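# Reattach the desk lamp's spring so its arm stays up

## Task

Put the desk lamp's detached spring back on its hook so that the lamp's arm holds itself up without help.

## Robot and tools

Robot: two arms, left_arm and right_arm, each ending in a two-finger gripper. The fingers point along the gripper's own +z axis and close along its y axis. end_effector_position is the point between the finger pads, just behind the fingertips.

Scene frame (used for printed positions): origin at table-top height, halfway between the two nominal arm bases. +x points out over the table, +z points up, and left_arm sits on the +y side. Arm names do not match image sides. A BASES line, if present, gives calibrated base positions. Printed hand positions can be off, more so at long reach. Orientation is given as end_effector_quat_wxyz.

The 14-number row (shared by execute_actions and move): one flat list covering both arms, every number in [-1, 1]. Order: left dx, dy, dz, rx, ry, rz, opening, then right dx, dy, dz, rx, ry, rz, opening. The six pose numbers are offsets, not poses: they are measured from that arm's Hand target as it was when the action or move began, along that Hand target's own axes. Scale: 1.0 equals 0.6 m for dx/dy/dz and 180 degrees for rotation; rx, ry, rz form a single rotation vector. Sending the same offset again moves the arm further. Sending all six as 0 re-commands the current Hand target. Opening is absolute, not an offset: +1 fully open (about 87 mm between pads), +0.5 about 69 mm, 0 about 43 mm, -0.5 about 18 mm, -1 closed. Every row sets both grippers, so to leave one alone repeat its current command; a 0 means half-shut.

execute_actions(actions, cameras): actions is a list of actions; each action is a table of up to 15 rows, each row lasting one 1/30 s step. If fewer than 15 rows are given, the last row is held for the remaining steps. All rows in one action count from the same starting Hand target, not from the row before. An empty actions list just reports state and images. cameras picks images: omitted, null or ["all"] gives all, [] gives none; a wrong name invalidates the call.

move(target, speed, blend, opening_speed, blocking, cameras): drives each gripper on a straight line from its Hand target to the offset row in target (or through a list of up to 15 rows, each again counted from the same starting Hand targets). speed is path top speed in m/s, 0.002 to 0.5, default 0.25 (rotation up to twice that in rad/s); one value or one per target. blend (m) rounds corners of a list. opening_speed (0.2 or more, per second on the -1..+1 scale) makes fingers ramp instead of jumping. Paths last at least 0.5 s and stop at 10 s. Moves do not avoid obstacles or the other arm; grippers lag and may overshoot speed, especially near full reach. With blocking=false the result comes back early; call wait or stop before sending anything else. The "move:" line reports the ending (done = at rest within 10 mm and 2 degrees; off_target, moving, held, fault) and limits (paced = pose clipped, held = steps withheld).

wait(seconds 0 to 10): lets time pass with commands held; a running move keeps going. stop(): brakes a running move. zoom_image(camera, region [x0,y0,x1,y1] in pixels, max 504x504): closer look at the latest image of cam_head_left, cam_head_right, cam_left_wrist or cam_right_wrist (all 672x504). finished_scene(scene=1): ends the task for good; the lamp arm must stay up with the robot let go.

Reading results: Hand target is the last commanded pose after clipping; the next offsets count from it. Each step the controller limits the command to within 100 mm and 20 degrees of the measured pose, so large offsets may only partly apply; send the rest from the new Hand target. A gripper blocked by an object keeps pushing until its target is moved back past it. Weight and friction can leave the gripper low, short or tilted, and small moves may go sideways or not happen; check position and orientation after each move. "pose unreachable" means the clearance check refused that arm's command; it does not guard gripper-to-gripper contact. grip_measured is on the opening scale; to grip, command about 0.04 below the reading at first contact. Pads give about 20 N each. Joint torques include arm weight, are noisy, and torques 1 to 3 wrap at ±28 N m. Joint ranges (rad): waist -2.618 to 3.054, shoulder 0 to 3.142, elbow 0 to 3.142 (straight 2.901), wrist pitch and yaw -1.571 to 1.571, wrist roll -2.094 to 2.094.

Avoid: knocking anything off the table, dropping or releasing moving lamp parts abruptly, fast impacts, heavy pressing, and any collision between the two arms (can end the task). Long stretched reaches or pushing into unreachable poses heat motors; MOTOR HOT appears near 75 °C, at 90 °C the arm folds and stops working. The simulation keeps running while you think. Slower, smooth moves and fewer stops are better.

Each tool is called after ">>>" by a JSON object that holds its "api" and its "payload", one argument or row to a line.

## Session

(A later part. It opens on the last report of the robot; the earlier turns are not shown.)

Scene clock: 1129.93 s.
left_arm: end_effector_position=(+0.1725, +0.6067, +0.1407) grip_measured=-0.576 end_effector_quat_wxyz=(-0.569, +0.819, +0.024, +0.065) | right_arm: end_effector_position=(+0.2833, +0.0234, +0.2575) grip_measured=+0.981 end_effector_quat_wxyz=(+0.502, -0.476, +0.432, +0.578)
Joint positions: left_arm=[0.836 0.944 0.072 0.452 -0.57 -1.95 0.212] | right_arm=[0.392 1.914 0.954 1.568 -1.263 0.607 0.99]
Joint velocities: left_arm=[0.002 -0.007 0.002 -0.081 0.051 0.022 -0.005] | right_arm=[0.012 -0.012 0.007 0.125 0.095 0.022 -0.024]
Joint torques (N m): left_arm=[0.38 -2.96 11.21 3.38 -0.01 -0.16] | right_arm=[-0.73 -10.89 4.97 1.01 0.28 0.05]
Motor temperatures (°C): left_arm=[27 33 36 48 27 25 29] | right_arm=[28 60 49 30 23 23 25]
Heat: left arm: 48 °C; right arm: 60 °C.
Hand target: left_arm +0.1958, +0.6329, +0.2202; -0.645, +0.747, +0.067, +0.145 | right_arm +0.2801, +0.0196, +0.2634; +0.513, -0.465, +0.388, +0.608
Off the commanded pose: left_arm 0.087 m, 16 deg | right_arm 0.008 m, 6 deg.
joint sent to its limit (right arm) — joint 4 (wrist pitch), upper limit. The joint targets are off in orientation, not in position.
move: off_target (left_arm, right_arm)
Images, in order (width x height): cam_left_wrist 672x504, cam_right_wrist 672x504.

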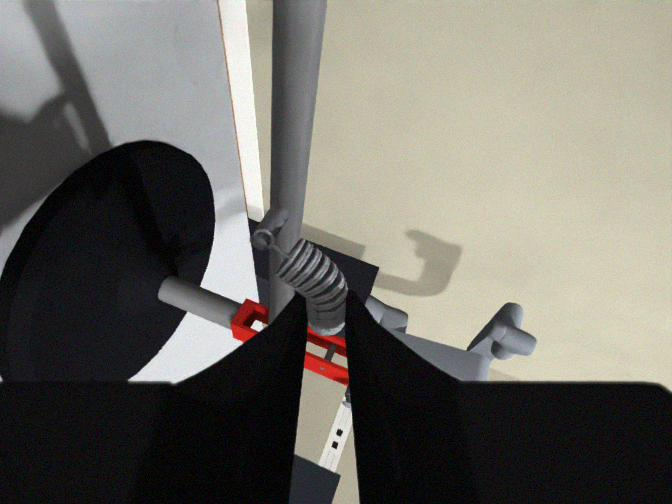

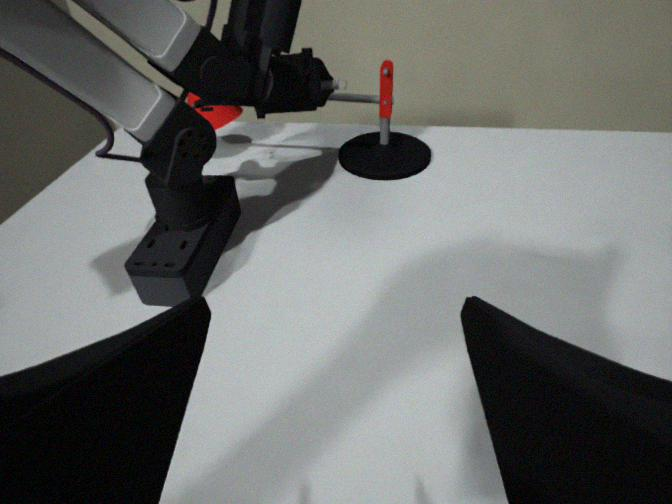

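>>> {"api": "move", "payload": {
  "target": [0.0152,-0.0472,-0.0062,0,0,0,-0.76,0,0,0,0,0,0,1],
  "speed": 0.08,
  "cameras": ["cam_left_wrist", "cam_right_wrist"]
}}

>>> {"api": "zoom_image", "payload": {
  "camera": "cam_right_wrist",
  "region": [310, 45, 420, 155]
}}

Scene clock: 1158.30 s.
left_arm: end_effector_position=(+0.1764, +0.6095, +0.1713) grip_measured=-0.576 end_effector_quat_wxyz=(-0.570, +0.818, +0.023, +0.073) | right_arm: end_effector_position=(+0.2833, +0.0234, +0.2575) grip_measured=+0.981 end_effector_quat_wxyz=(+0.502, -0.476, +0.432, +0.578)
Joint positions: left_arm=[0.842 0.822 0.173 0.24 -0.552 -1.949 0.212] | right_arm=[0.392 1.914 0.954 1.568 -1.263 0.607 0.99]
Joint velocities: left_arm=[-0.002 0.002 -0.002 -0.037 -0.037 0.022 -0.005] | right_arm=[0.012 -0.007 -0.007 -0.007 -0.066 0.007 -0.029]
Joint torques (N m): left_arm=[-0.7 -2.65 11.66 3.3 -0.2 -0.22] | right_arm=[-0.73 -10.89 4.97 1 0.27 0.05]
Motor temperatures (°C): left_arm=[27 32 44 52 27 25 29] | right_arm=[27 60 48 30 23 23 25]
Heat: left arm: 52 °C; right arm: 60 °C.
Hand target: left_arm +0.1964, +0.6328, +0.2503; -0.645, +0.747, +0.067, +0.145 | right_arm +0.2801, +0.0196, +0.2634; +0.513, -0.465, +0.388, +0.608
Off the commanded pose: left_arm 0.085 m, 15 deg | right_arm 0.008 m, 6 deg.
joint sent to its limit (right arm) — joint 4 (wrist pitch), upper limit. The joint targets are off in orientation, not in position.
move: off_target (left_arm, right_arm)
Images, in order (width x height): cam_left_wrist 672x504, cam_right_wrist 672x504.

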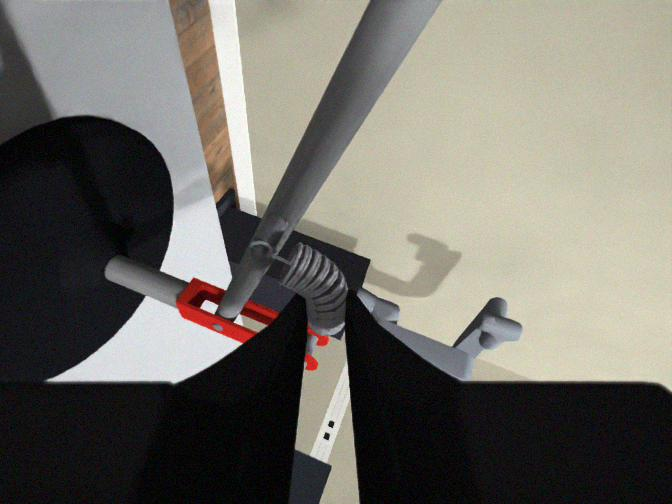

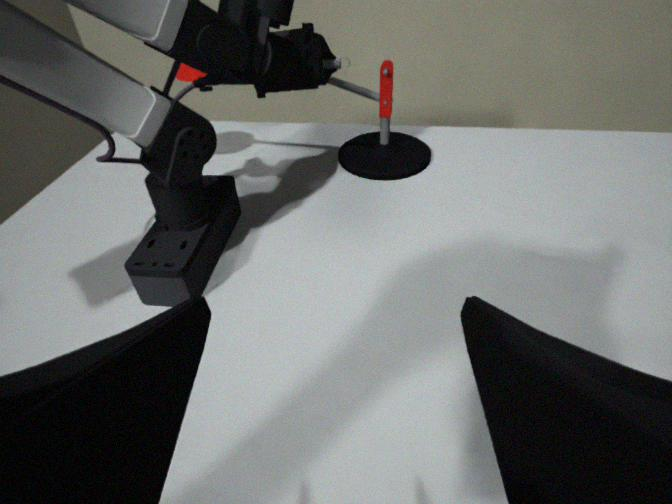

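Scaled by 4.582 from the camera's 672x504 image, which has a finer 960x720 frame.

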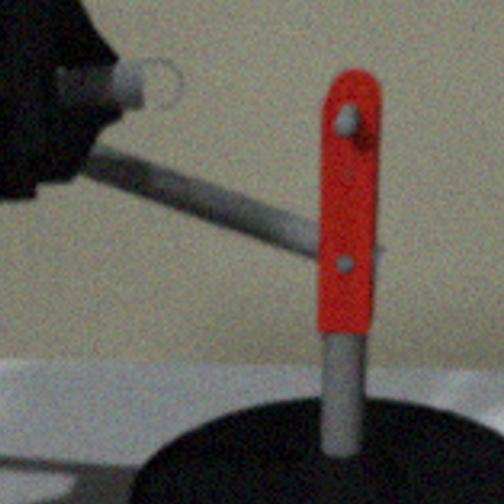

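>>> {"api": "move", "payload": {
  "target": [0.0335,-0.0428,0.0045,0,0,0,-0.76,0,0,0,0,0,0,1],
  "speed": 0.1,
  "cameras": ["cam_left_wrist", "cam_right_wrist"]
}}

>>> {"api": "zoom_image", "payload": {
  "camera": "cam_right_wrist",
  "region": [310, 45, 420, 155]
}}

Scene clock: 1163.87 s.
left_arm: end_effector_position=(+0.1919, +0.6108, +0.2030) grip_measured=-0.576 end_effector_quat_wxyz=(-0.570, +0.818, +0.013, +0.078) | right_arm: end_effector_position=(+0.2833, +0.0234, +0.2575) grip_measured=+0.981 end_effector_quat_wxyz=(+0.502, -0.476, +0.432, +0.578)
Joint positions: left_arm=[0.791 0.812 0.306 0.091 -0.579 -1.959 0.212] | right_arm=[0.392 1.914 0.954 1.568 -1.263 0.607 0.99]
Joint velocities: left_arm=[0.017 0.002 -0.022 -0.037 0.037 -0.007 -0.002] | right_arm=[0.007 0.017 -0.017 -0.037 0.007 0.037 0.008]
Joint torques (N m): left_arm=[-0.1 -1.73 11.64 3.42 -0.36 -0.24] | right_arm=[-0.72 -10.88 4.96 1 0.28 0.05]
Motor temperatures (°C): left_arm=[27 32 45 54 27 25 29] | right_arm=[27 60 48 30 23 23 25]
Heat: left arm: 54 °C; right arm: 60 °C.
Hand target: left_arm +0.2091, +0.6380, +0.2801; -0.645, +0.747, +0.067, +0.145 | right_arm +0.2801, +0.0196, +0.2634; +0.513, -0.465, +0.388, +0.608
Off the commanded pose: left_arm 0.084 m, 15 deg | right_arm 0.008 m, 6 deg.
joint sent to its limit (right arm) — joint 4 (wrist pitch), upper limit. The joint targets are off in orientation, not in position.
move: off_target (left_arm, right_arm); limits=paced
Images, in order (width x height): cam_left_wrist 672x504, cam_right_wrist 672x504.

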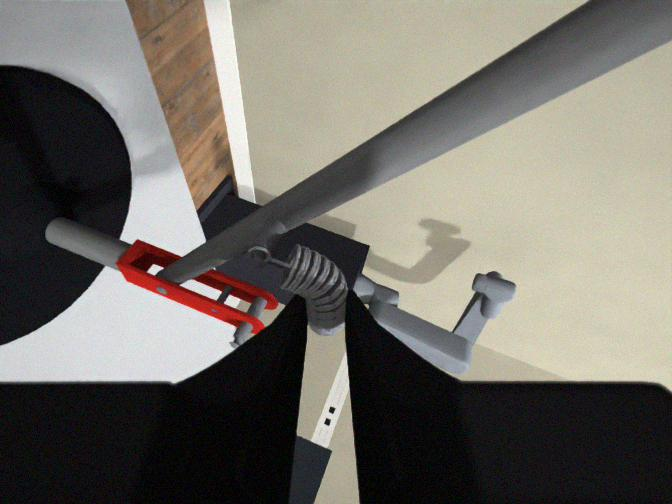

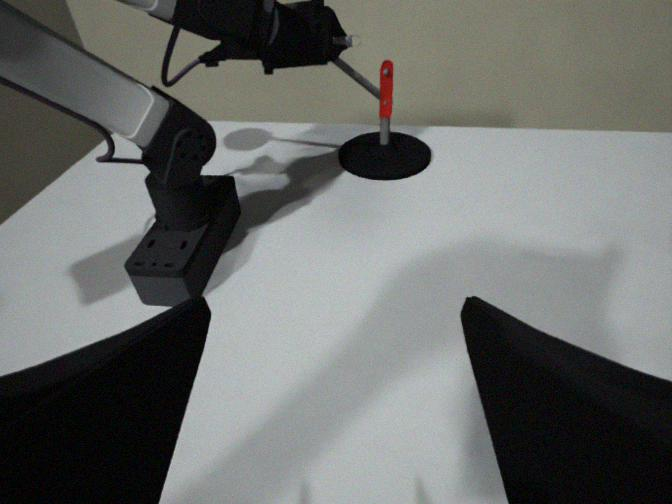

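Scaled by 4.582 from the camera's 672x504 image, which has a finer 960x720 frame.

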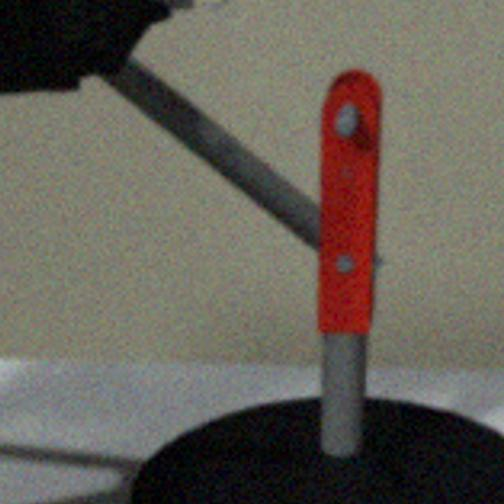

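>>> {"api": "move", "payload": {
  "target": [0.0618,-0.0013,0.0003,0,0,0.111,-0.76,0,0,0,0,0,0,1],
  "speed": 0.1,
  "cameras": ["cam_left_wrist", "cam_right_wrist"]
}}

>>> {"api": "zoom_image", "payload": {
  "camera": "cam_right_wrist",
  "region": [310, 20, 430, 140]
}}

Scene clock: 1174.27 s.
left_arm: end_effector_position=(+0.2219, +0.6104, +0.2177) grip_measured=-0.576 end_effector_quat_wxyz=(-0.584, +0.801, -0.128, -0.030) | right_arm: end_effector_position=(+0.2833, +0.0234, +0.2575) grip_measured=+0.981 end_effector_quat_wxyz=(+0.502, -0.476, +0.432, +0.578)
Joint positions: left_arm=[0.661 0.933 0.451 0.049 -0.716 -1.656 0.212] | right_arm=[0.392 1.914 0.954 1.568 -1.263 0.607 0.99]
Joint velocities: left_arm=[-0.002 0.002 -0.012 -0.037 -0.022 -0.037 0.011] | right_arm=[-0.012 -0.012 -0.002 0.051 -0.007 -0.022 0.003]
Joint torques (N m): left_arm=[-0.25 -2.26 11.71 3.36 -0.35 -0.11] | right_arm=[-0.73 -10.88 4.98 1 0.27 0.05]
Motor temperatures (°C): left_arm=[27 32 46 55 27 25 29] | right_arm=[27 60 48 30 23 23 25]
Heat: left arm: 55 °C; right arm: 60 °C.
Hand target: left_arm +0.2450, +0.6355, +0.2911; -0.660, +0.748, -0.063, +0.032 | right_arm +0.2801, +0.0196, +0.2634; +0.513, -0.465, +0.388, +0.608
Off the commanded pose: left_arm 0.082 m, 15 deg | right_arm 0.008 m, 6 deg.
joint sent to its limit (right arm) — joint 4 (wrist pitch), upper limit. The joint targets are off in orientation, not in position.
move: off_target (left_arm, right_arm)
Images, in order (width x height): cam_left_wrist 672x504, cam_right_wrist 672x504.

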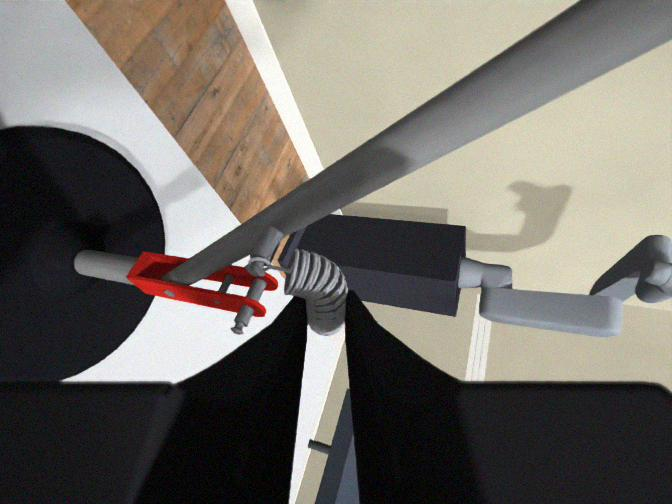

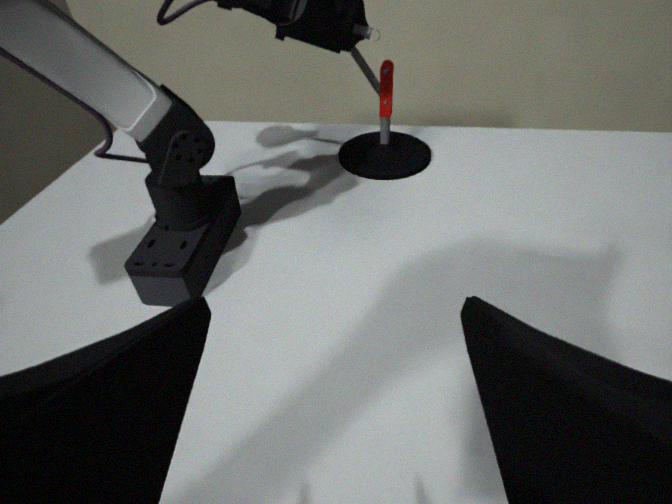

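Scaled by 4.200 from the camera's 672x504 image, which has a finer 960x720 frame.

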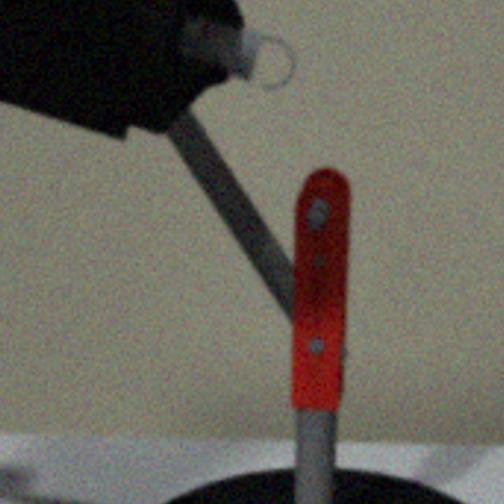

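>>> {"api": "execute_actions", "payload": {
  "actions": []
}}

Scene clock: 1196.83 s.
left_arm: end_effector_position=(+0.2219, +0.6104, +0.2177) grip_measured=-0.576 end_effector_quat_wxyz=(-0.584, +0.801, -0.128, -0.030) | right_arm: end_effector_position=(+0.2833, +0.0234, +0.2575) grip_measured=+0.981 end_effector_quat_wxyz=(+0.502, -0.476, +0.432, +0.578)
Joint positions: left_arm=[0.661 0.933 0.451 0.049 -0.716 -1.655 0.212] | right_arm=[0.392 1.914 0.954 1.568 -1.263 0.607 0.99]
Joint velocities: left_arm=[-0.027 -0.007 -0.012 0.095 -0.037 -0.095 -0.002] | right_arm=[-0.012 -0.007 -0.012 0.051 -0.007 -0.037 -0.008]
Joint torques (N m): left_arm=[-0.27 -2.26 11.73 3.35 -0.35 -0.11] | right_arm=[-0.72 -10.88 4.98 1 0.27 0.05]
Motor temperatures (°C): left_arm=[27 31 49 54 27 25 29] | right_arm=[27 59 47 30 23 23 25]
Heat: left arm: 54 °C; right arm: 59 °C.
Hand target: left_arm +0.2450, +0.6355, +0.2911; -0.660, +0.748, -0.063, +0.032 | right_arm +0.2801, +0.0196, +0.2634; +0.513, -0.465, +0.388, +0.608
Tool commands: left_gripper/opening=-0.76 right_gripper/opening=+1.0
Off the commanded pose: left_arm 0.081 m, 15 deg | right_arm 0.008 m, 6 deg.

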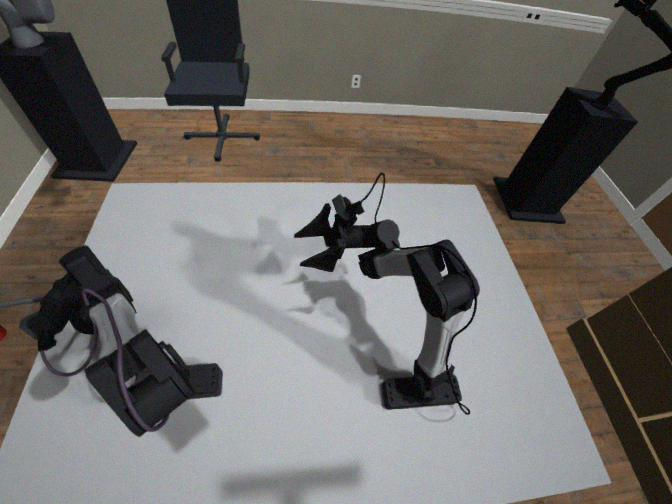

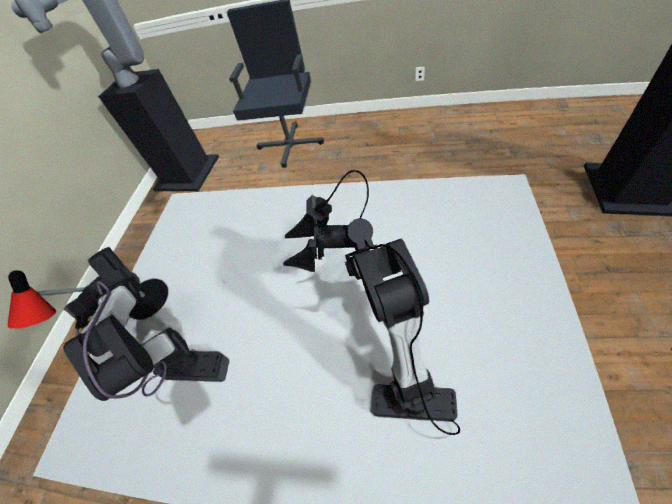

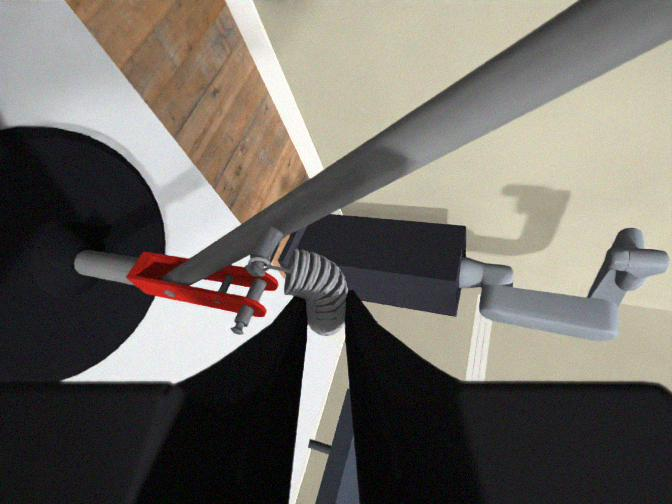

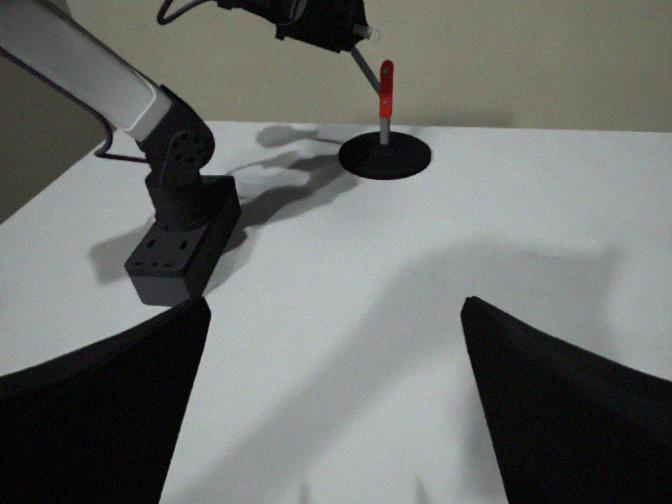

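>>> {"api": "move", "payload": {
  "target": [0.0214, 0.0196, -0.0014, 0, 0, 0, -0.76, 0, 0, 0, 0, 0, 0, 1],
  "speed": 0.04,
  "cameras": ["cam_left_wrist", "cam_right_wrist"]
}}

Scene clock: 1263.40 s.
left_arm: end_effector_position=(+0.2366, +0.6153, +0.2200) grip_measured=-0.576 end_effector_quat_wxyz=(-0.600, +0.791, -0.117, -0.027) | right_arm: end_effector_position=(+0.2833, +0.0234, +0.2575) grip_measured=+0.981 end_effector_quat_wxyz=(+0.502, -0.476, +0.432, +0.578)
Joint positions: left_arm=[0.617 1.013 0.451 0.164 -0.772 -1.664 0.212] | right_arm=[0.392 1.914 0.954 1.568 -1.263 0.607 0.99]
Joint velocities: left_arm=[-0.012 -0.002 -0.012 -0.037 0.022 -0.066 -0.026] | right_arm=[-0.007 -0.007 -0.022 -0.037 0.051 -0.022 0.003]
Joint torques (N m): left_arm=[-0.43 -2.37 10.25 3.13 -0.24 -0.12] | right_arm=[-0.73 -10.89 4.98 1 0.28 0.05]
Motor temperatures (°C): left_arm=[27 30 54 58 27 25 29] | right_arm=[27 59 46 30 23 23 25]
Heat: left arm: 58 °C; right arm: 59 °C.
Hand target: left_arm +0.2568, +0.6317, +0.2785; -0.660, +0.748, -0.063, +0.032 | right_arm +0.2801, +0.0196, +0.2634; +0.513, -0.465, +0.388, +0.608
Off the commanded pose: left_arm 0.065 m, 12 deg | right_arm 0.008 m, 6 deg.
joint sent to its limit (right arm) — joint 4 (wrist pitch), upper limit. The joint targets are off in orientation, not in position.
move: off_target (left_arm, right_arm)
Images, in order (width x height): cam_left_wrist 672x504, cam_right_wrist 672x504.

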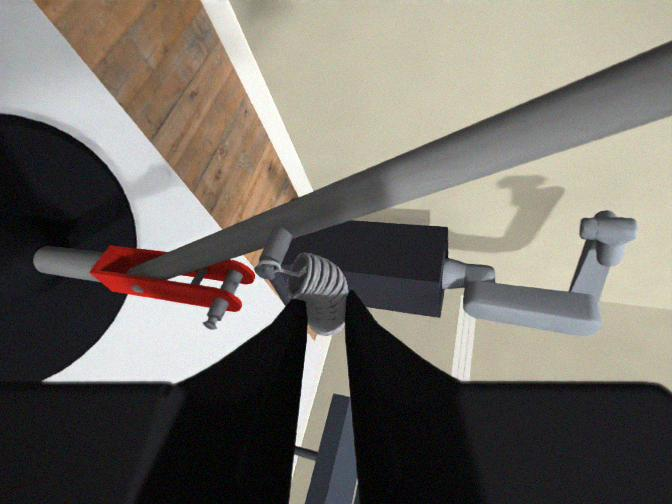

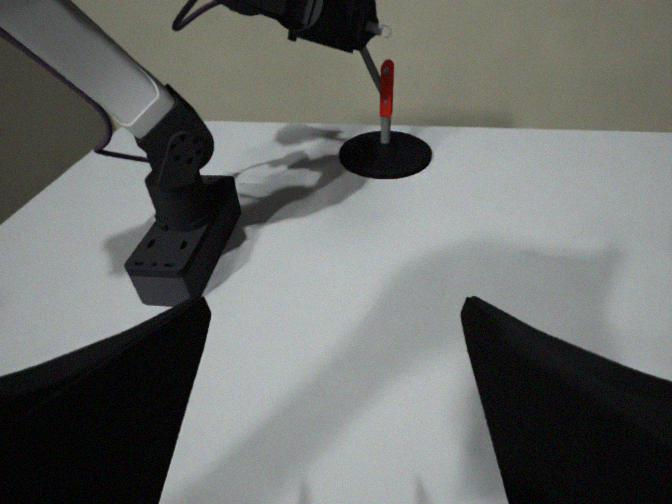

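>>> {"api": "move", "payload": {
  "target": [0.0249, 0.0244, -0.0003, 0, 0, 0, -0.76, 0, 0, 0, 0, 0, 0, 1],
  "speed": 0.04,
  "cameras": ["cam_left_wrist", "cam_right_wrist"]
}}

>>> {"api": "zoom_image", "payload": {
  "camera": "cam_right_wrist",
  "region": [300, 0, 460, 120]
}}

Scene clock: 1269.03 s.
left_arm: end_effector_position=(+0.2574, +0.6177, +0.2216) grip_measured=-0.576 end_effector_quat_wxyz=(-0.619, +0.778, -0.106, -0.014) | right_arm: end_effector_position=(+0.2833, +0.0234, +0.2575) grip_measured=+0.981 end_effector_quat_wxyz=(+0.502, -0.476, +0.432, +0.578)
Joint positions: left_arm=[0.563 1.114 0.451 0.311 -0.825 -1.677 0.212] | right_arm=[0.392 1.914 0.954 1.568 -1.263 0.607 0.99]
Joint velocities: left_arm=[0.012 -0.002 -0.027 0.037 -0.066 -0.022 -0.005] | right_arm=[0.007 0.007 -0.007 -0.007 0.022 -0.007 -0.008]
Joint torques (N m): left_arm=[-0.02 -2.45 8.64 2.8 -0.19 -0.1] | right_arm=[-0.72 -10.89 4.97 1.01 0.28 0.05]
Motor temperatures (°C): left_arm=[27 30 53 58 27 25 29] | right_arm=[27 59 46 30 23 23 25]
Heat: left arm: 58 °C; right arm: 59 °C.
Hand target: left_arm +0.2706, +0.6278, +0.2628; -0.659, +0.748, -0.063, +0.032 | right_arm +0.2801, +0.0196, +0.2634; +0.513, -0.465, +0.388, +0.608
Off the commanded pose: left_arm 0.045 m, 9 deg | right_arm 0.008 m, 6 deg.
joint sent to its limit (right arm) — joint 4 (wrist pitch), upper limit. The joint targets are off in orientation, not in position.
move: off_target (left_arm, right_arm)
Images, in order (width x height): cam_left_wrist 672x504, cam_right_wrist 672x504.

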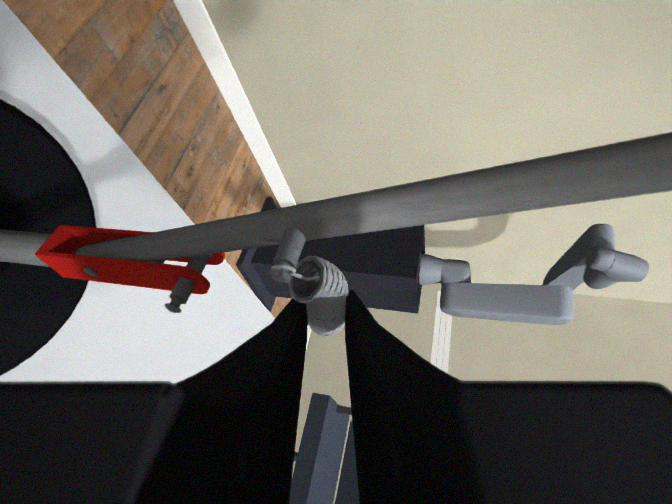

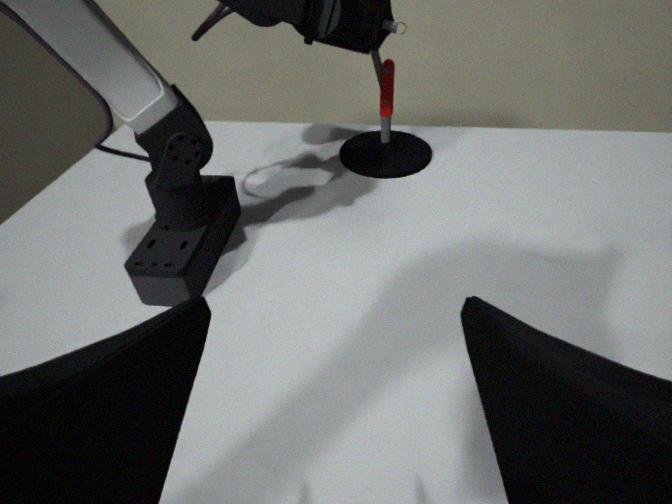

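Scaled by 3.150 from the camera's 672x504 image, which has a finer 960x720 frame.

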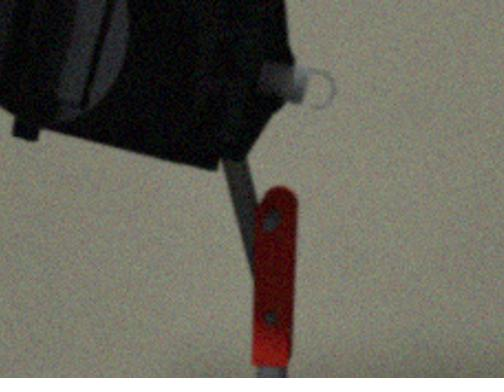

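>>> {"api": "move", "payload": {
  "target": [0.0236, 0.0614, -0.0265, 0, 0, 0.122, -0.76, 0, 0, 0, 0, 0, 0, 1],
  "speed": 0.05,
  "cameras": ["cam_left_wrist", "cam_right_wrist"]
}}

>>> {"api": "zoom_image", "payload": {
  "camera": "cam_right_wrist",
  "region": [300, 0, 460, 120]
}}

Scene clock: 1290.47 s.
left_arm: end_effector_position=(+0.2637, +0.6089, +0.2128) grip_measured=-0.576 end_effector_quat_wxyz=(-0.633, +0.734, -0.208, -0.132) | right_arm: end_effector_position=(+0.2833, +0.0234, +0.2575) grip_measured=+0.981 end_effector_quat_wxyz=(+0.502, -0.476, +0.432, +0.578)
Joint positions: left_arm=[0.468 1.184 0.434 0.454 -0.973 -1.336 0.212] | right_arm=[0.392 1.914 0.954 1.568 -1.263 0.607 0.99]
Joint velocities: left_arm=[0.002 0.002 0.007 0.022 0.037 -0.022 0.011] | right_arm=[0.002 -0.002 0.007 -0.051 -0.051 -0.007 -0.008]
Joint torques (N m): left_arm=[-1.69 -2.41 6.34 2.25 0.16 -0.02] | right_arm=[-0.72 -10.88 4.97 1 0.28 0.05]
Motor temperatures (°C): left_arm=[27 30 50 59 27 25 29] | right_arm=[27 59 46 30 23 23 25]
Heat: left arm: 59 °C; right arm: 59 °C.
Hand target: left_arm +0.2807, +0.6057, +0.2271; -0.653, +0.723, -0.204, -0.094 | right_arm +0.2801, +0.0196, +0.2634; +0.513, -0.465, +0.388, +0.608
Off the commanded pose: left_arm 0.023 m, 5 deg | right_arm 0.008 m, 6 deg.
joint sent to its limit (right arm) — joint 4 (wrist pitch), upper limit. The joint targets are off in orientation, not in position.
move: off_target (left_arm, right_arm)
Images, in order (width x height): cam_left_wrist 672x504, cam_right_wrist 672x504.

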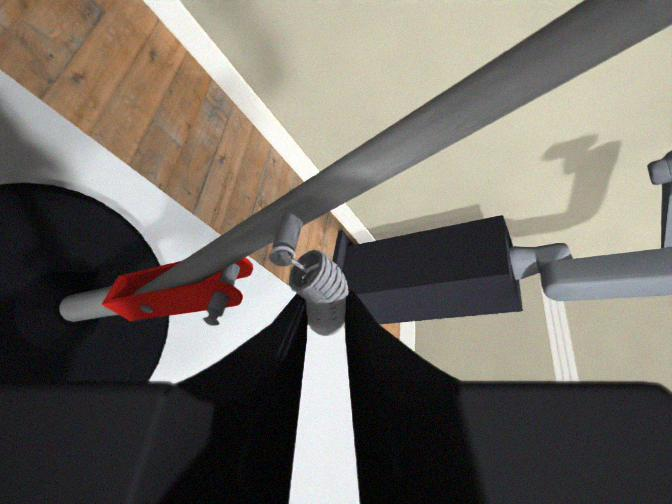

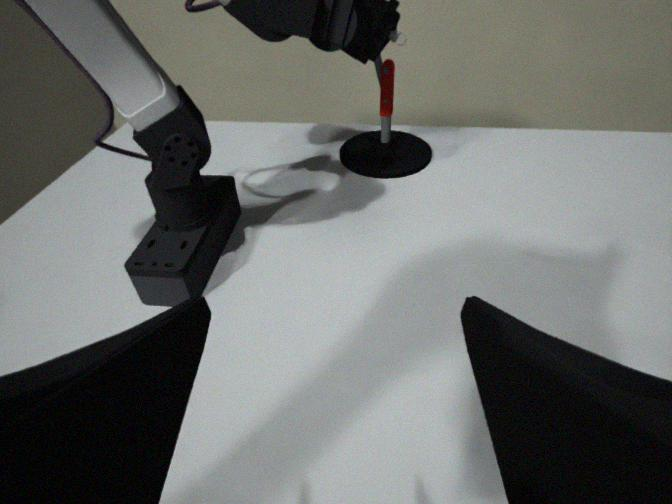

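Scaled by 3.150 from the camera's 672x504 image, which has a finer 960x720 frame.

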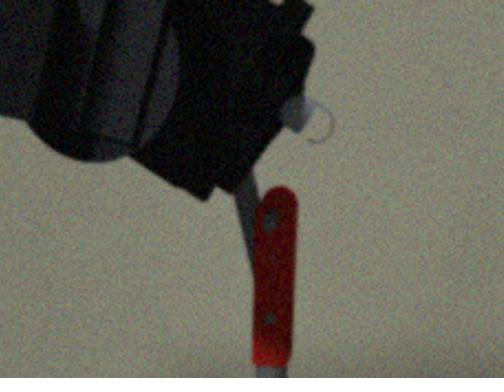

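>>> {"api": "move", "payload": {
  "target": [0.0360, 0.0676, -0.0063, 0, 0, 0.111, -0.76, 0, 0, 0, 0, 0, 0, 1],
  "speed": 0.05,
  "cameras": ["cam_left_wrist", "cam_right_wrist"]
}}

>>> {"api": "zoom_image", "payload": {
  "camera": "cam_right_wrist",
  "region": [320, 10, 440, 100]
}}

Scene clock: 1304.47 s.
left_arm: end_effector_position=(+0.2606, +0.6063, +0.1930) grip_measured=-0.577 end_effector_quat_wxyz=(+0.628, -0.687, +0.279, +0.237) | right_arm: end_effector_position=(+0.2833, +0.0234, +0.2575) grip_measured=+0.981 end_effector_quat_wxyz=(+0.502, -0.476, +0.432, +0.578)
Joint positions: left_arm=[0.417 1.311 0.374 0.722 -1.081 -1.014 0.212] | right_arm=[0.392 1.914 0.954 1.568 -1.263 0.607 0.99]
Joint velocities: left_arm=[0.007 -0.007 -0.012 0.051 0.022 -0.037 -0.017] | right_arm=[-0.012 -0.002 -0.012 0.037 0.051 -0.007 -0.024]
Joint torques (N m): left_arm=[-2.62 -1.77 4.68 1.47 0.65 0] | right_arm=[-0.72 -10.88 4.97 1.01 0.28 0.05]
Motor temperatures (°C): left_arm=[27 30 48 55 27 25 29] | right_arm=[27 58 45 30 23 23 25]
Heat: left arm: 55 °C; right arm: 58 °C.
Hand target: left_arm +0.2822, +0.5957, +0.1815; -0.627, +0.677, -0.327, -0.206 | right_arm +0.2801, +0.0196, +0.2634; +0.513, -0.465, +0.388, +0.608
Off the commanded pose: left_arm 0.027 m, 7 deg | right_arm 0.008 m, 6 deg.
joint sent to its limit (right arm) — joint 4 (wrist pitch), upper limit. The joint targets are off in orientation, not in position.
move: off_target (left_arm, right_arm)
Images, in order (width x height): cam_left_wrist 672x504, cam_right_wrist 672x504.

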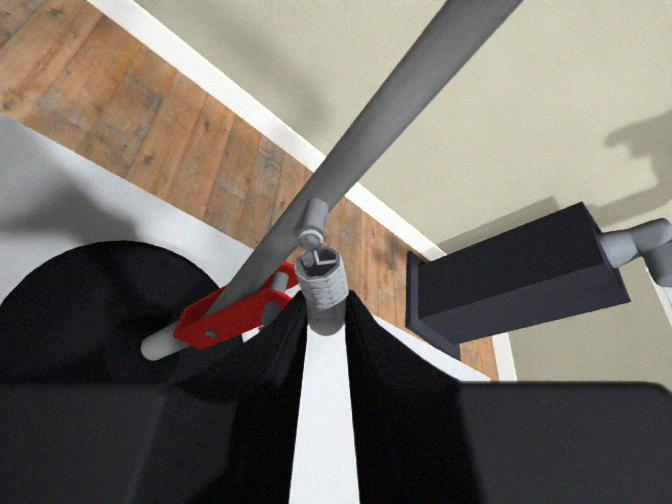

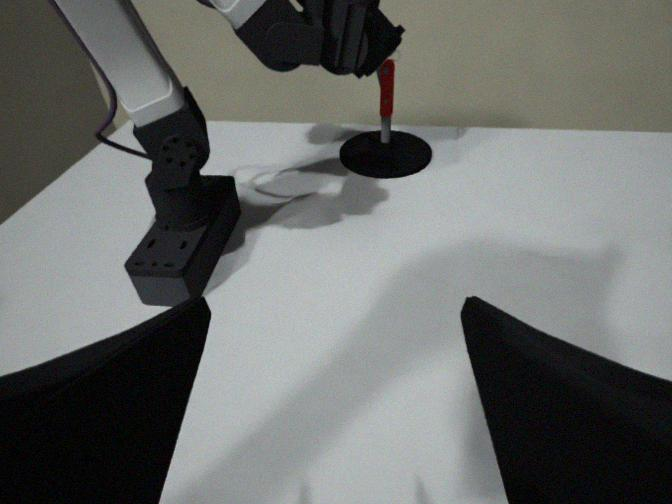

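Scaled by 4.200 from the camera's 672x504 image, which has a finer 960x720 frame.

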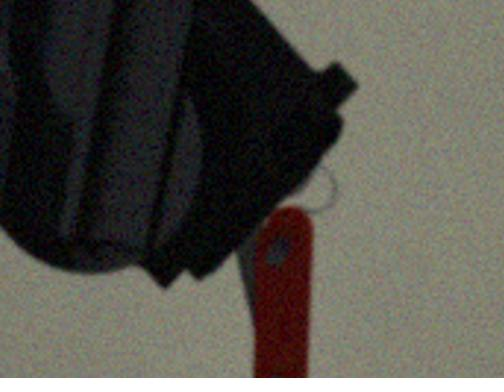

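>>> {"api": "move", "payload": {
  "target": [0.0299, 0.0427, -0.0079, 0, 0, 0.07, -0.76, 0, 0, 0, 0, 0, 0, 1],
  "speed": 0.05,
  "cameras": ["cam_left_wrist", "cam_right_wrist"]
}}

>>> {"api": "zoom_image", "payload": {
  "camera": "cam_right_wrist",
  "region": [320, 10, 440, 100]
}}

>>> {"api": "zoom_image", "payload": {
  "camera": "cam_left_wrist",
  "region": [200, 200, 440, 380]
}}

Scene clock: 1321.70 s.
left_arm: end_effector_position=(+0.2570, +0.6014, +0.1805) grip_measured=-0.577 end_effector_quat_wxyz=(+0.623, -0.655, +0.317, +0.288) | right_arm: end_effector_position=(+0.2833, +0.0234, +0.2575) grip_measured=+0.981 end_effector_quat_wxyz=(+0.502, -0.476, +0.432, +0.578)
Joint positions: left_arm=[0.386 1.401 0.319 0.944 -1.126 -0.812 0.212] | right_arm=[0.392 1.914 0.954 1.568 -1.263 0.607 0.99]
Joint velocities: left_arm=[-0.002 0.007 0.017 0.007 0.081 -0.007 0.005] | right_arm=[-0.022 0.002 -0.002 -0.022 -0.095 -0.051 -0.008]
Joint torques (N m): left_arm=[-3.06 -1.25 3.17 0.81 0.76 0.02] | right_arm=[-0.72 -10.85 4.97 1.01 0.28 0.05]
Motor temperatures (°C): left_arm=[27 30 46 51 27 25 29] | right_arm=[27 58 45 30 23 23 25]
Heat: left arm: 51 °C; right arm: 58 °C.
Hand target: left_arm +0.2759, +0.5876, +0.1512; +0.600, -0.637, +0.399, +0.273 | right_arm +0.2801, +0.0196, +0.2634; +0.513, -0.465, +0.388, +0.608
Off the commanded pose: left_arm 0.037 m, 10 deg | right_arm 0.008 m, 6 deg.
joint sent to its limit (right arm) — joint 4 (wrist pitch), upper limit. The joint targets are off in orientation, not in position.
move: off_target (left_arm, right_arm)
Images, in order (width x height): cam_left_wrist 672x504, cam_right_wrist 672x504.

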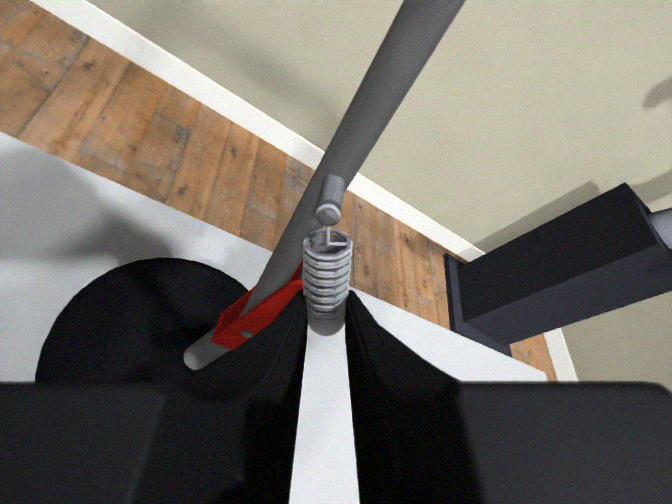

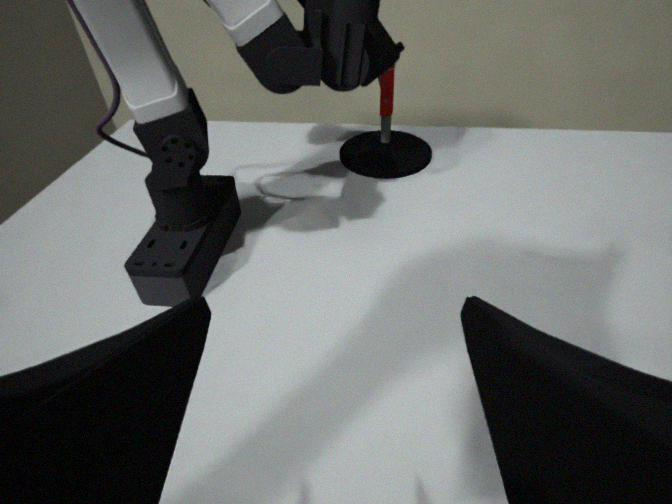

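Scaled by 4.200 from the camera's 672x504 image, which has a finer 960x720 frame.

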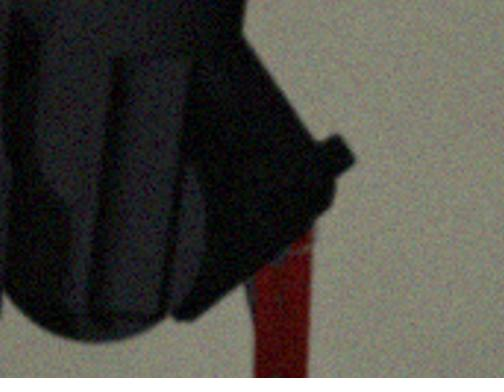

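Scaled by 2.100 from the camera's 672x504 image, which has a finer 960x720 frame.

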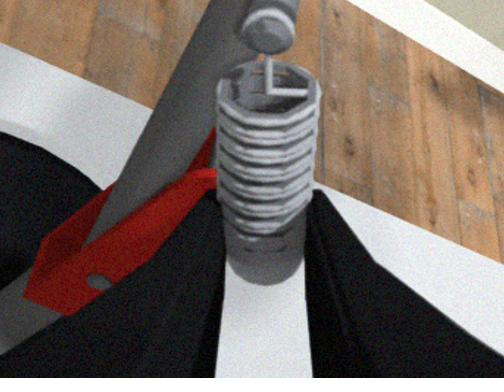

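>>> {"api": "zoom_image", "payload": {
  "camera": "cam_right_wrist",
  "region": [370, 50, 410, 90]
}}

Scaled by 12.600 from the camera's 672x504 image, which has a finer 960x720 frame.

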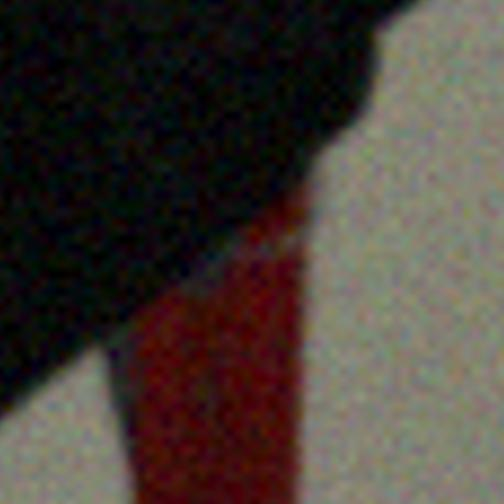

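>>> {"api": "move", "payload": {
  "target": [0.0129, 0.0117, -0.0032, 0, 0, 0.122, -0.76, 0, 0, 0, 0, 0, 0, 1],
  "speed": 0.06,
  "cameras": ["cam_left_wrist", "cam_right_wrist"]
}}

>>> {"api": "zoom_image", "payload": {
  "camera": "cam_right_wrist",
  "region": [350, 40, 420, 100]
}}

>>> {"api": "zoom_image", "payload": {
  "camera": "cam_left_wrist",
  "region": [200, 180, 440, 360]
}}

Scene clock: 1394.27 s.
left_arm: end_effector_position=(+0.2533, +0.5975, +0.1716) grip_measured=-0.577 end_effector_quat_wxyz=(+0.564, -0.584, +0.425, +0.399) | right_arm: end_effector_position=(+0.2833, +0.0234, +0.2575) grip_measured=+0.981 end_effector_quat_wxyz=(+0.502, -0.476, +0.432, +0.578)
Joint positions: left_arm=[0.349 1.465 0.334 1.016 -1.168 -0.431 0.211] | right_arm=[0.392 1.914 0.954 1.568 -1.263 0.607 0.99]
Joint velocities: left_arm=[-0.012 -0.002 0.012 0.022 0.007 0.022 -0.017] | right_arm=[-0.022 -0.017 0.007 -0.007 0.037 -0.051 -0.008]
Joint torques (N m): left_arm=[-3.49 -1.11 3.71 0.49 0.79 -0.06] | right_arm=[-0.69 -10.86 4.97 1 0.28 0.05]
Motor temperatures (°C): left_arm=[28 29 41 41 28 25 29] | right_arm=[27 58 44 30 23 23 25]
Heat: left arm: 41 °C; right arm: 58 °C.
Hand target: left_arm +0.2739, +0.5846, +0.1407; +0.537, -0.550, +0.513, +0.382 | right_arm +0.2801, +0.0196, +0.2634; +0.513, -0.465, +0.388, +0.608
Off the commanded pose: left_arm 0.039 m, 11 deg | right_arm 0.008 m, 6 deg.
joint sent to its limit (right arm) — joint 4 (wrist pitch), upper limit. The joint targets are off in orientation, not in position.
move: off_target (left_arm, right_arm)
Images, in order (width x height): cam_left_wrist 672x504, cam_right_wrist 672x504.

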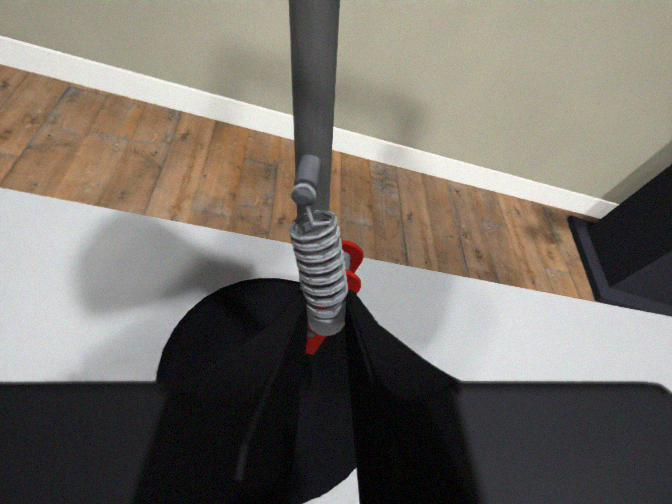

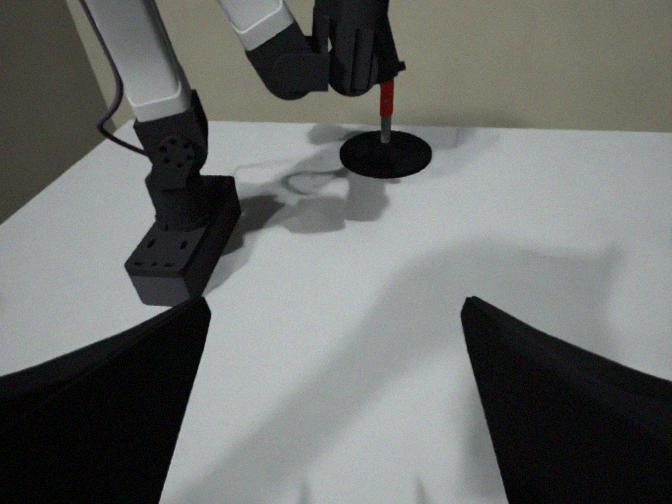

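Scaled by 7.200 from the camera's 672x504 image, which has a finer 960x720 frame.

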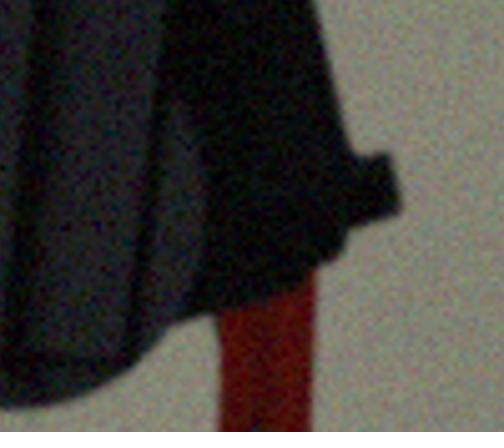

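Scaled by 2.100 from the camera's 672x504 image, which has a finer 960x720 frame.

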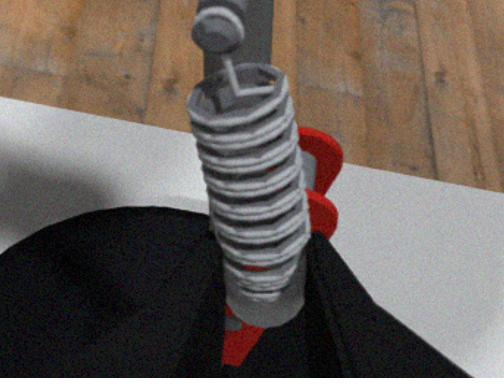

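>>> {"api": "move", "payload": {
  "target": [0, 0, 0, 0, 0, 0, -0.76, 0.176, -0.060, 0.0105, 0, -0.044, 0, 1],
  "speed": 0.12,
  "cameras": ["cam_left_wrist", "cam_right_wrist"]
}}

Scene clock: 1451.23 s.
left_arm: end_effector_position=(+0.2533, +0.5973, +0.1727) grip_measured=-0.577 end_effector_quat_wxyz=(+0.564, -0.583, +0.425, +0.401) | right_arm: end_effector_position=(+0.3070, +0.0549, +0.1576) grip_measured=+0.981 end_effector_quat_wxyz=(+0.490, -0.474, +0.459, +0.569)
Joint positions: left_arm=[0.347 1.465 0.335 1.023 -1.172 -0.423 0.211] | right_arm=[0.449 2.205 1.004 1.57 -1.206 0.405 0.99]
Joint velocities: left_arm=[0.002 -0.012 0.002 -0.007 0.051 0.022 0.008] | right_arm=[0.017 0.027 0.012 0.037 -0.051 0.037 0.013]
Joint torques (N m): left_arm=[-3.34 -1.18 3.62 0.41 0.82 -0.15] | right_arm=[0.35 -10.03 7.49 1.22 0.23 -0.17]
Motor temperatures (°C): left_arm=[28 29 40 36 29 25 29] | right_arm=[27 57 44 30 23 23 25]
Heat: left arm: 40 °C; right arm: 57 °C.
Hand target: left_arm +0.2740, +0.5846, +0.1407; +0.537, -0.550, +0.513, +0.382 | right_arm +0.3096, +0.0590, +0.1634; +0.539, -0.423, +0.353, +0.638
Off the commanded pose: left_arm 0.040 m, 11 deg | right_arm 0.008 m, 17 deg.
joint sent to its limit (right arm) — joint 4 (wrist pitch), upper limit. The joint targets are off in orientation, not in position.
move: off_target (left_arm, right_arm)
Images, in order (width x height): cam_left_wrist 672x504, cam_right_wrist 672x504.

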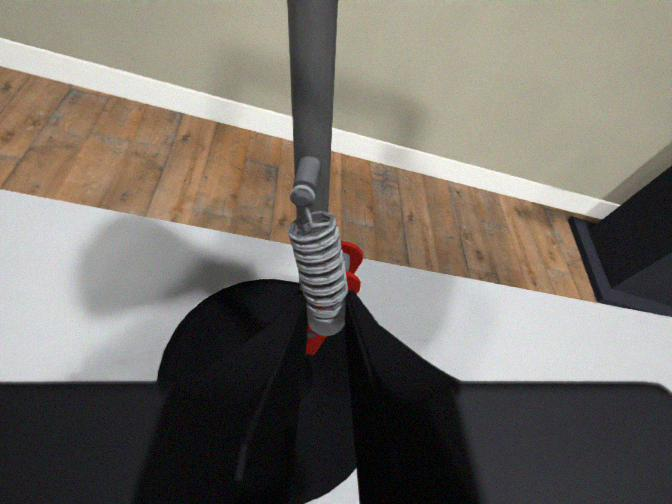

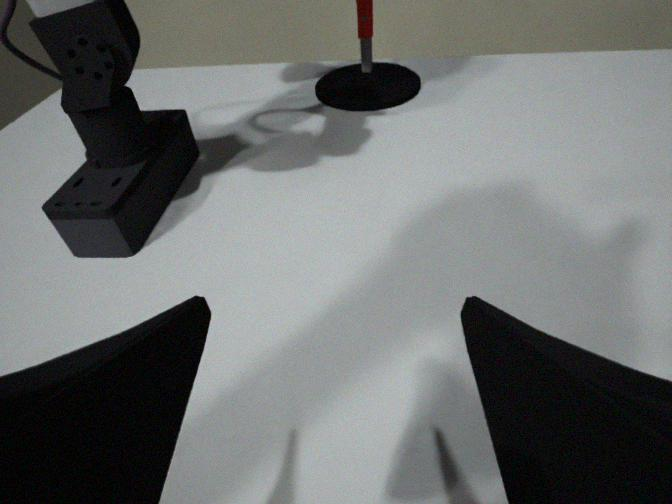

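>>> {"api": "move", "payload": {
  "target": [0, 0, 0, 0, 0, 0, -0.76, 0.0127, -0.1545, 0.1128, 0, 0, 0, 1],
  "speed": 0.12,
  "cameras": ["cam_right_wrist"]
}}

Scene clock: 1461.47 s.
left_arm: end_effector_position=(+0.2528, +0.5971, +0.1725) grip_measured=-0.577 end_effector_quat_wxyz=(+0.565, -0.583, +0.425, +0.401) | right_arm: end_effector_position=(+0.3897, +0.1364, +0.1771) grip_measured=+0.981 end_effector_quat_wxyz=(+0.522, -0.442, +0.404, +0.608)
Joint positions: left_arm=[0.347 1.465 0.332 1.027 -1.172 -0.422 0.211] | right_arm=[0.523 2.612 1.707 1.571 -1.094 0.64 0.99]
Joint velocities: left_arm=[0.007 -0.012 0.007 -0.022 -0.007 0.007 0.014] | right_arm=[-0.007 0.002 0.012 -0.051 -0.037 0.051 -0.024]
Joint torques (N m): left_arm=[-3.37 -1.14 3.77 0.39 0.82 -0.15] | right_arm=[0.35 -13.12 8.88 0.99 0.4 0.07]
Motor temperatures (°C): left_arm=[28 29 40 35 29 25 29] | right_arm=[27 57 44 30 23 23 25]
Heat: left arm: 40 °C; right arm: 57 °C.
Hand target: left_arm +0.2740, +0.5846, +0.1408; +0.537, -0.550, +0.513, +0.382 | right_arm +0.3895, +0.1401, +0.1829; +0.538, -0.422, +0.352, +0.639
Off the commanded pose: left_arm 0.040 m, 12 deg | right_arm 0.007 m, 7 deg.
joint sent to its limit (right arm) — joint 4 (wrist pitch), upper limit. The joint targets are off in orientation, not in position.
move: off_target (left_arm, right_arm)
Images, in order (width x height): cam_right_wrist 672x504.

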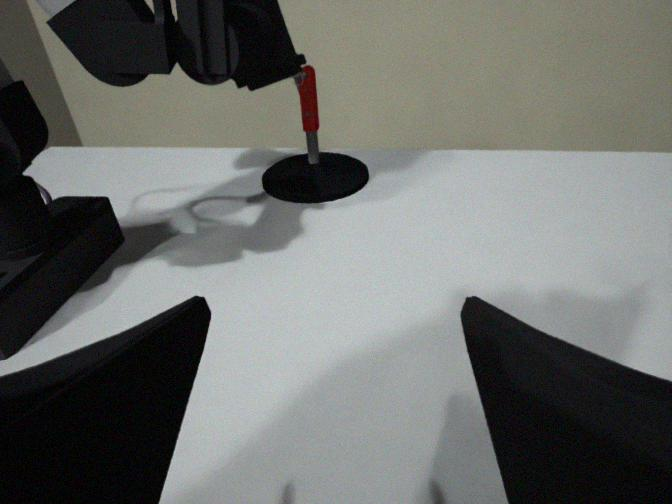

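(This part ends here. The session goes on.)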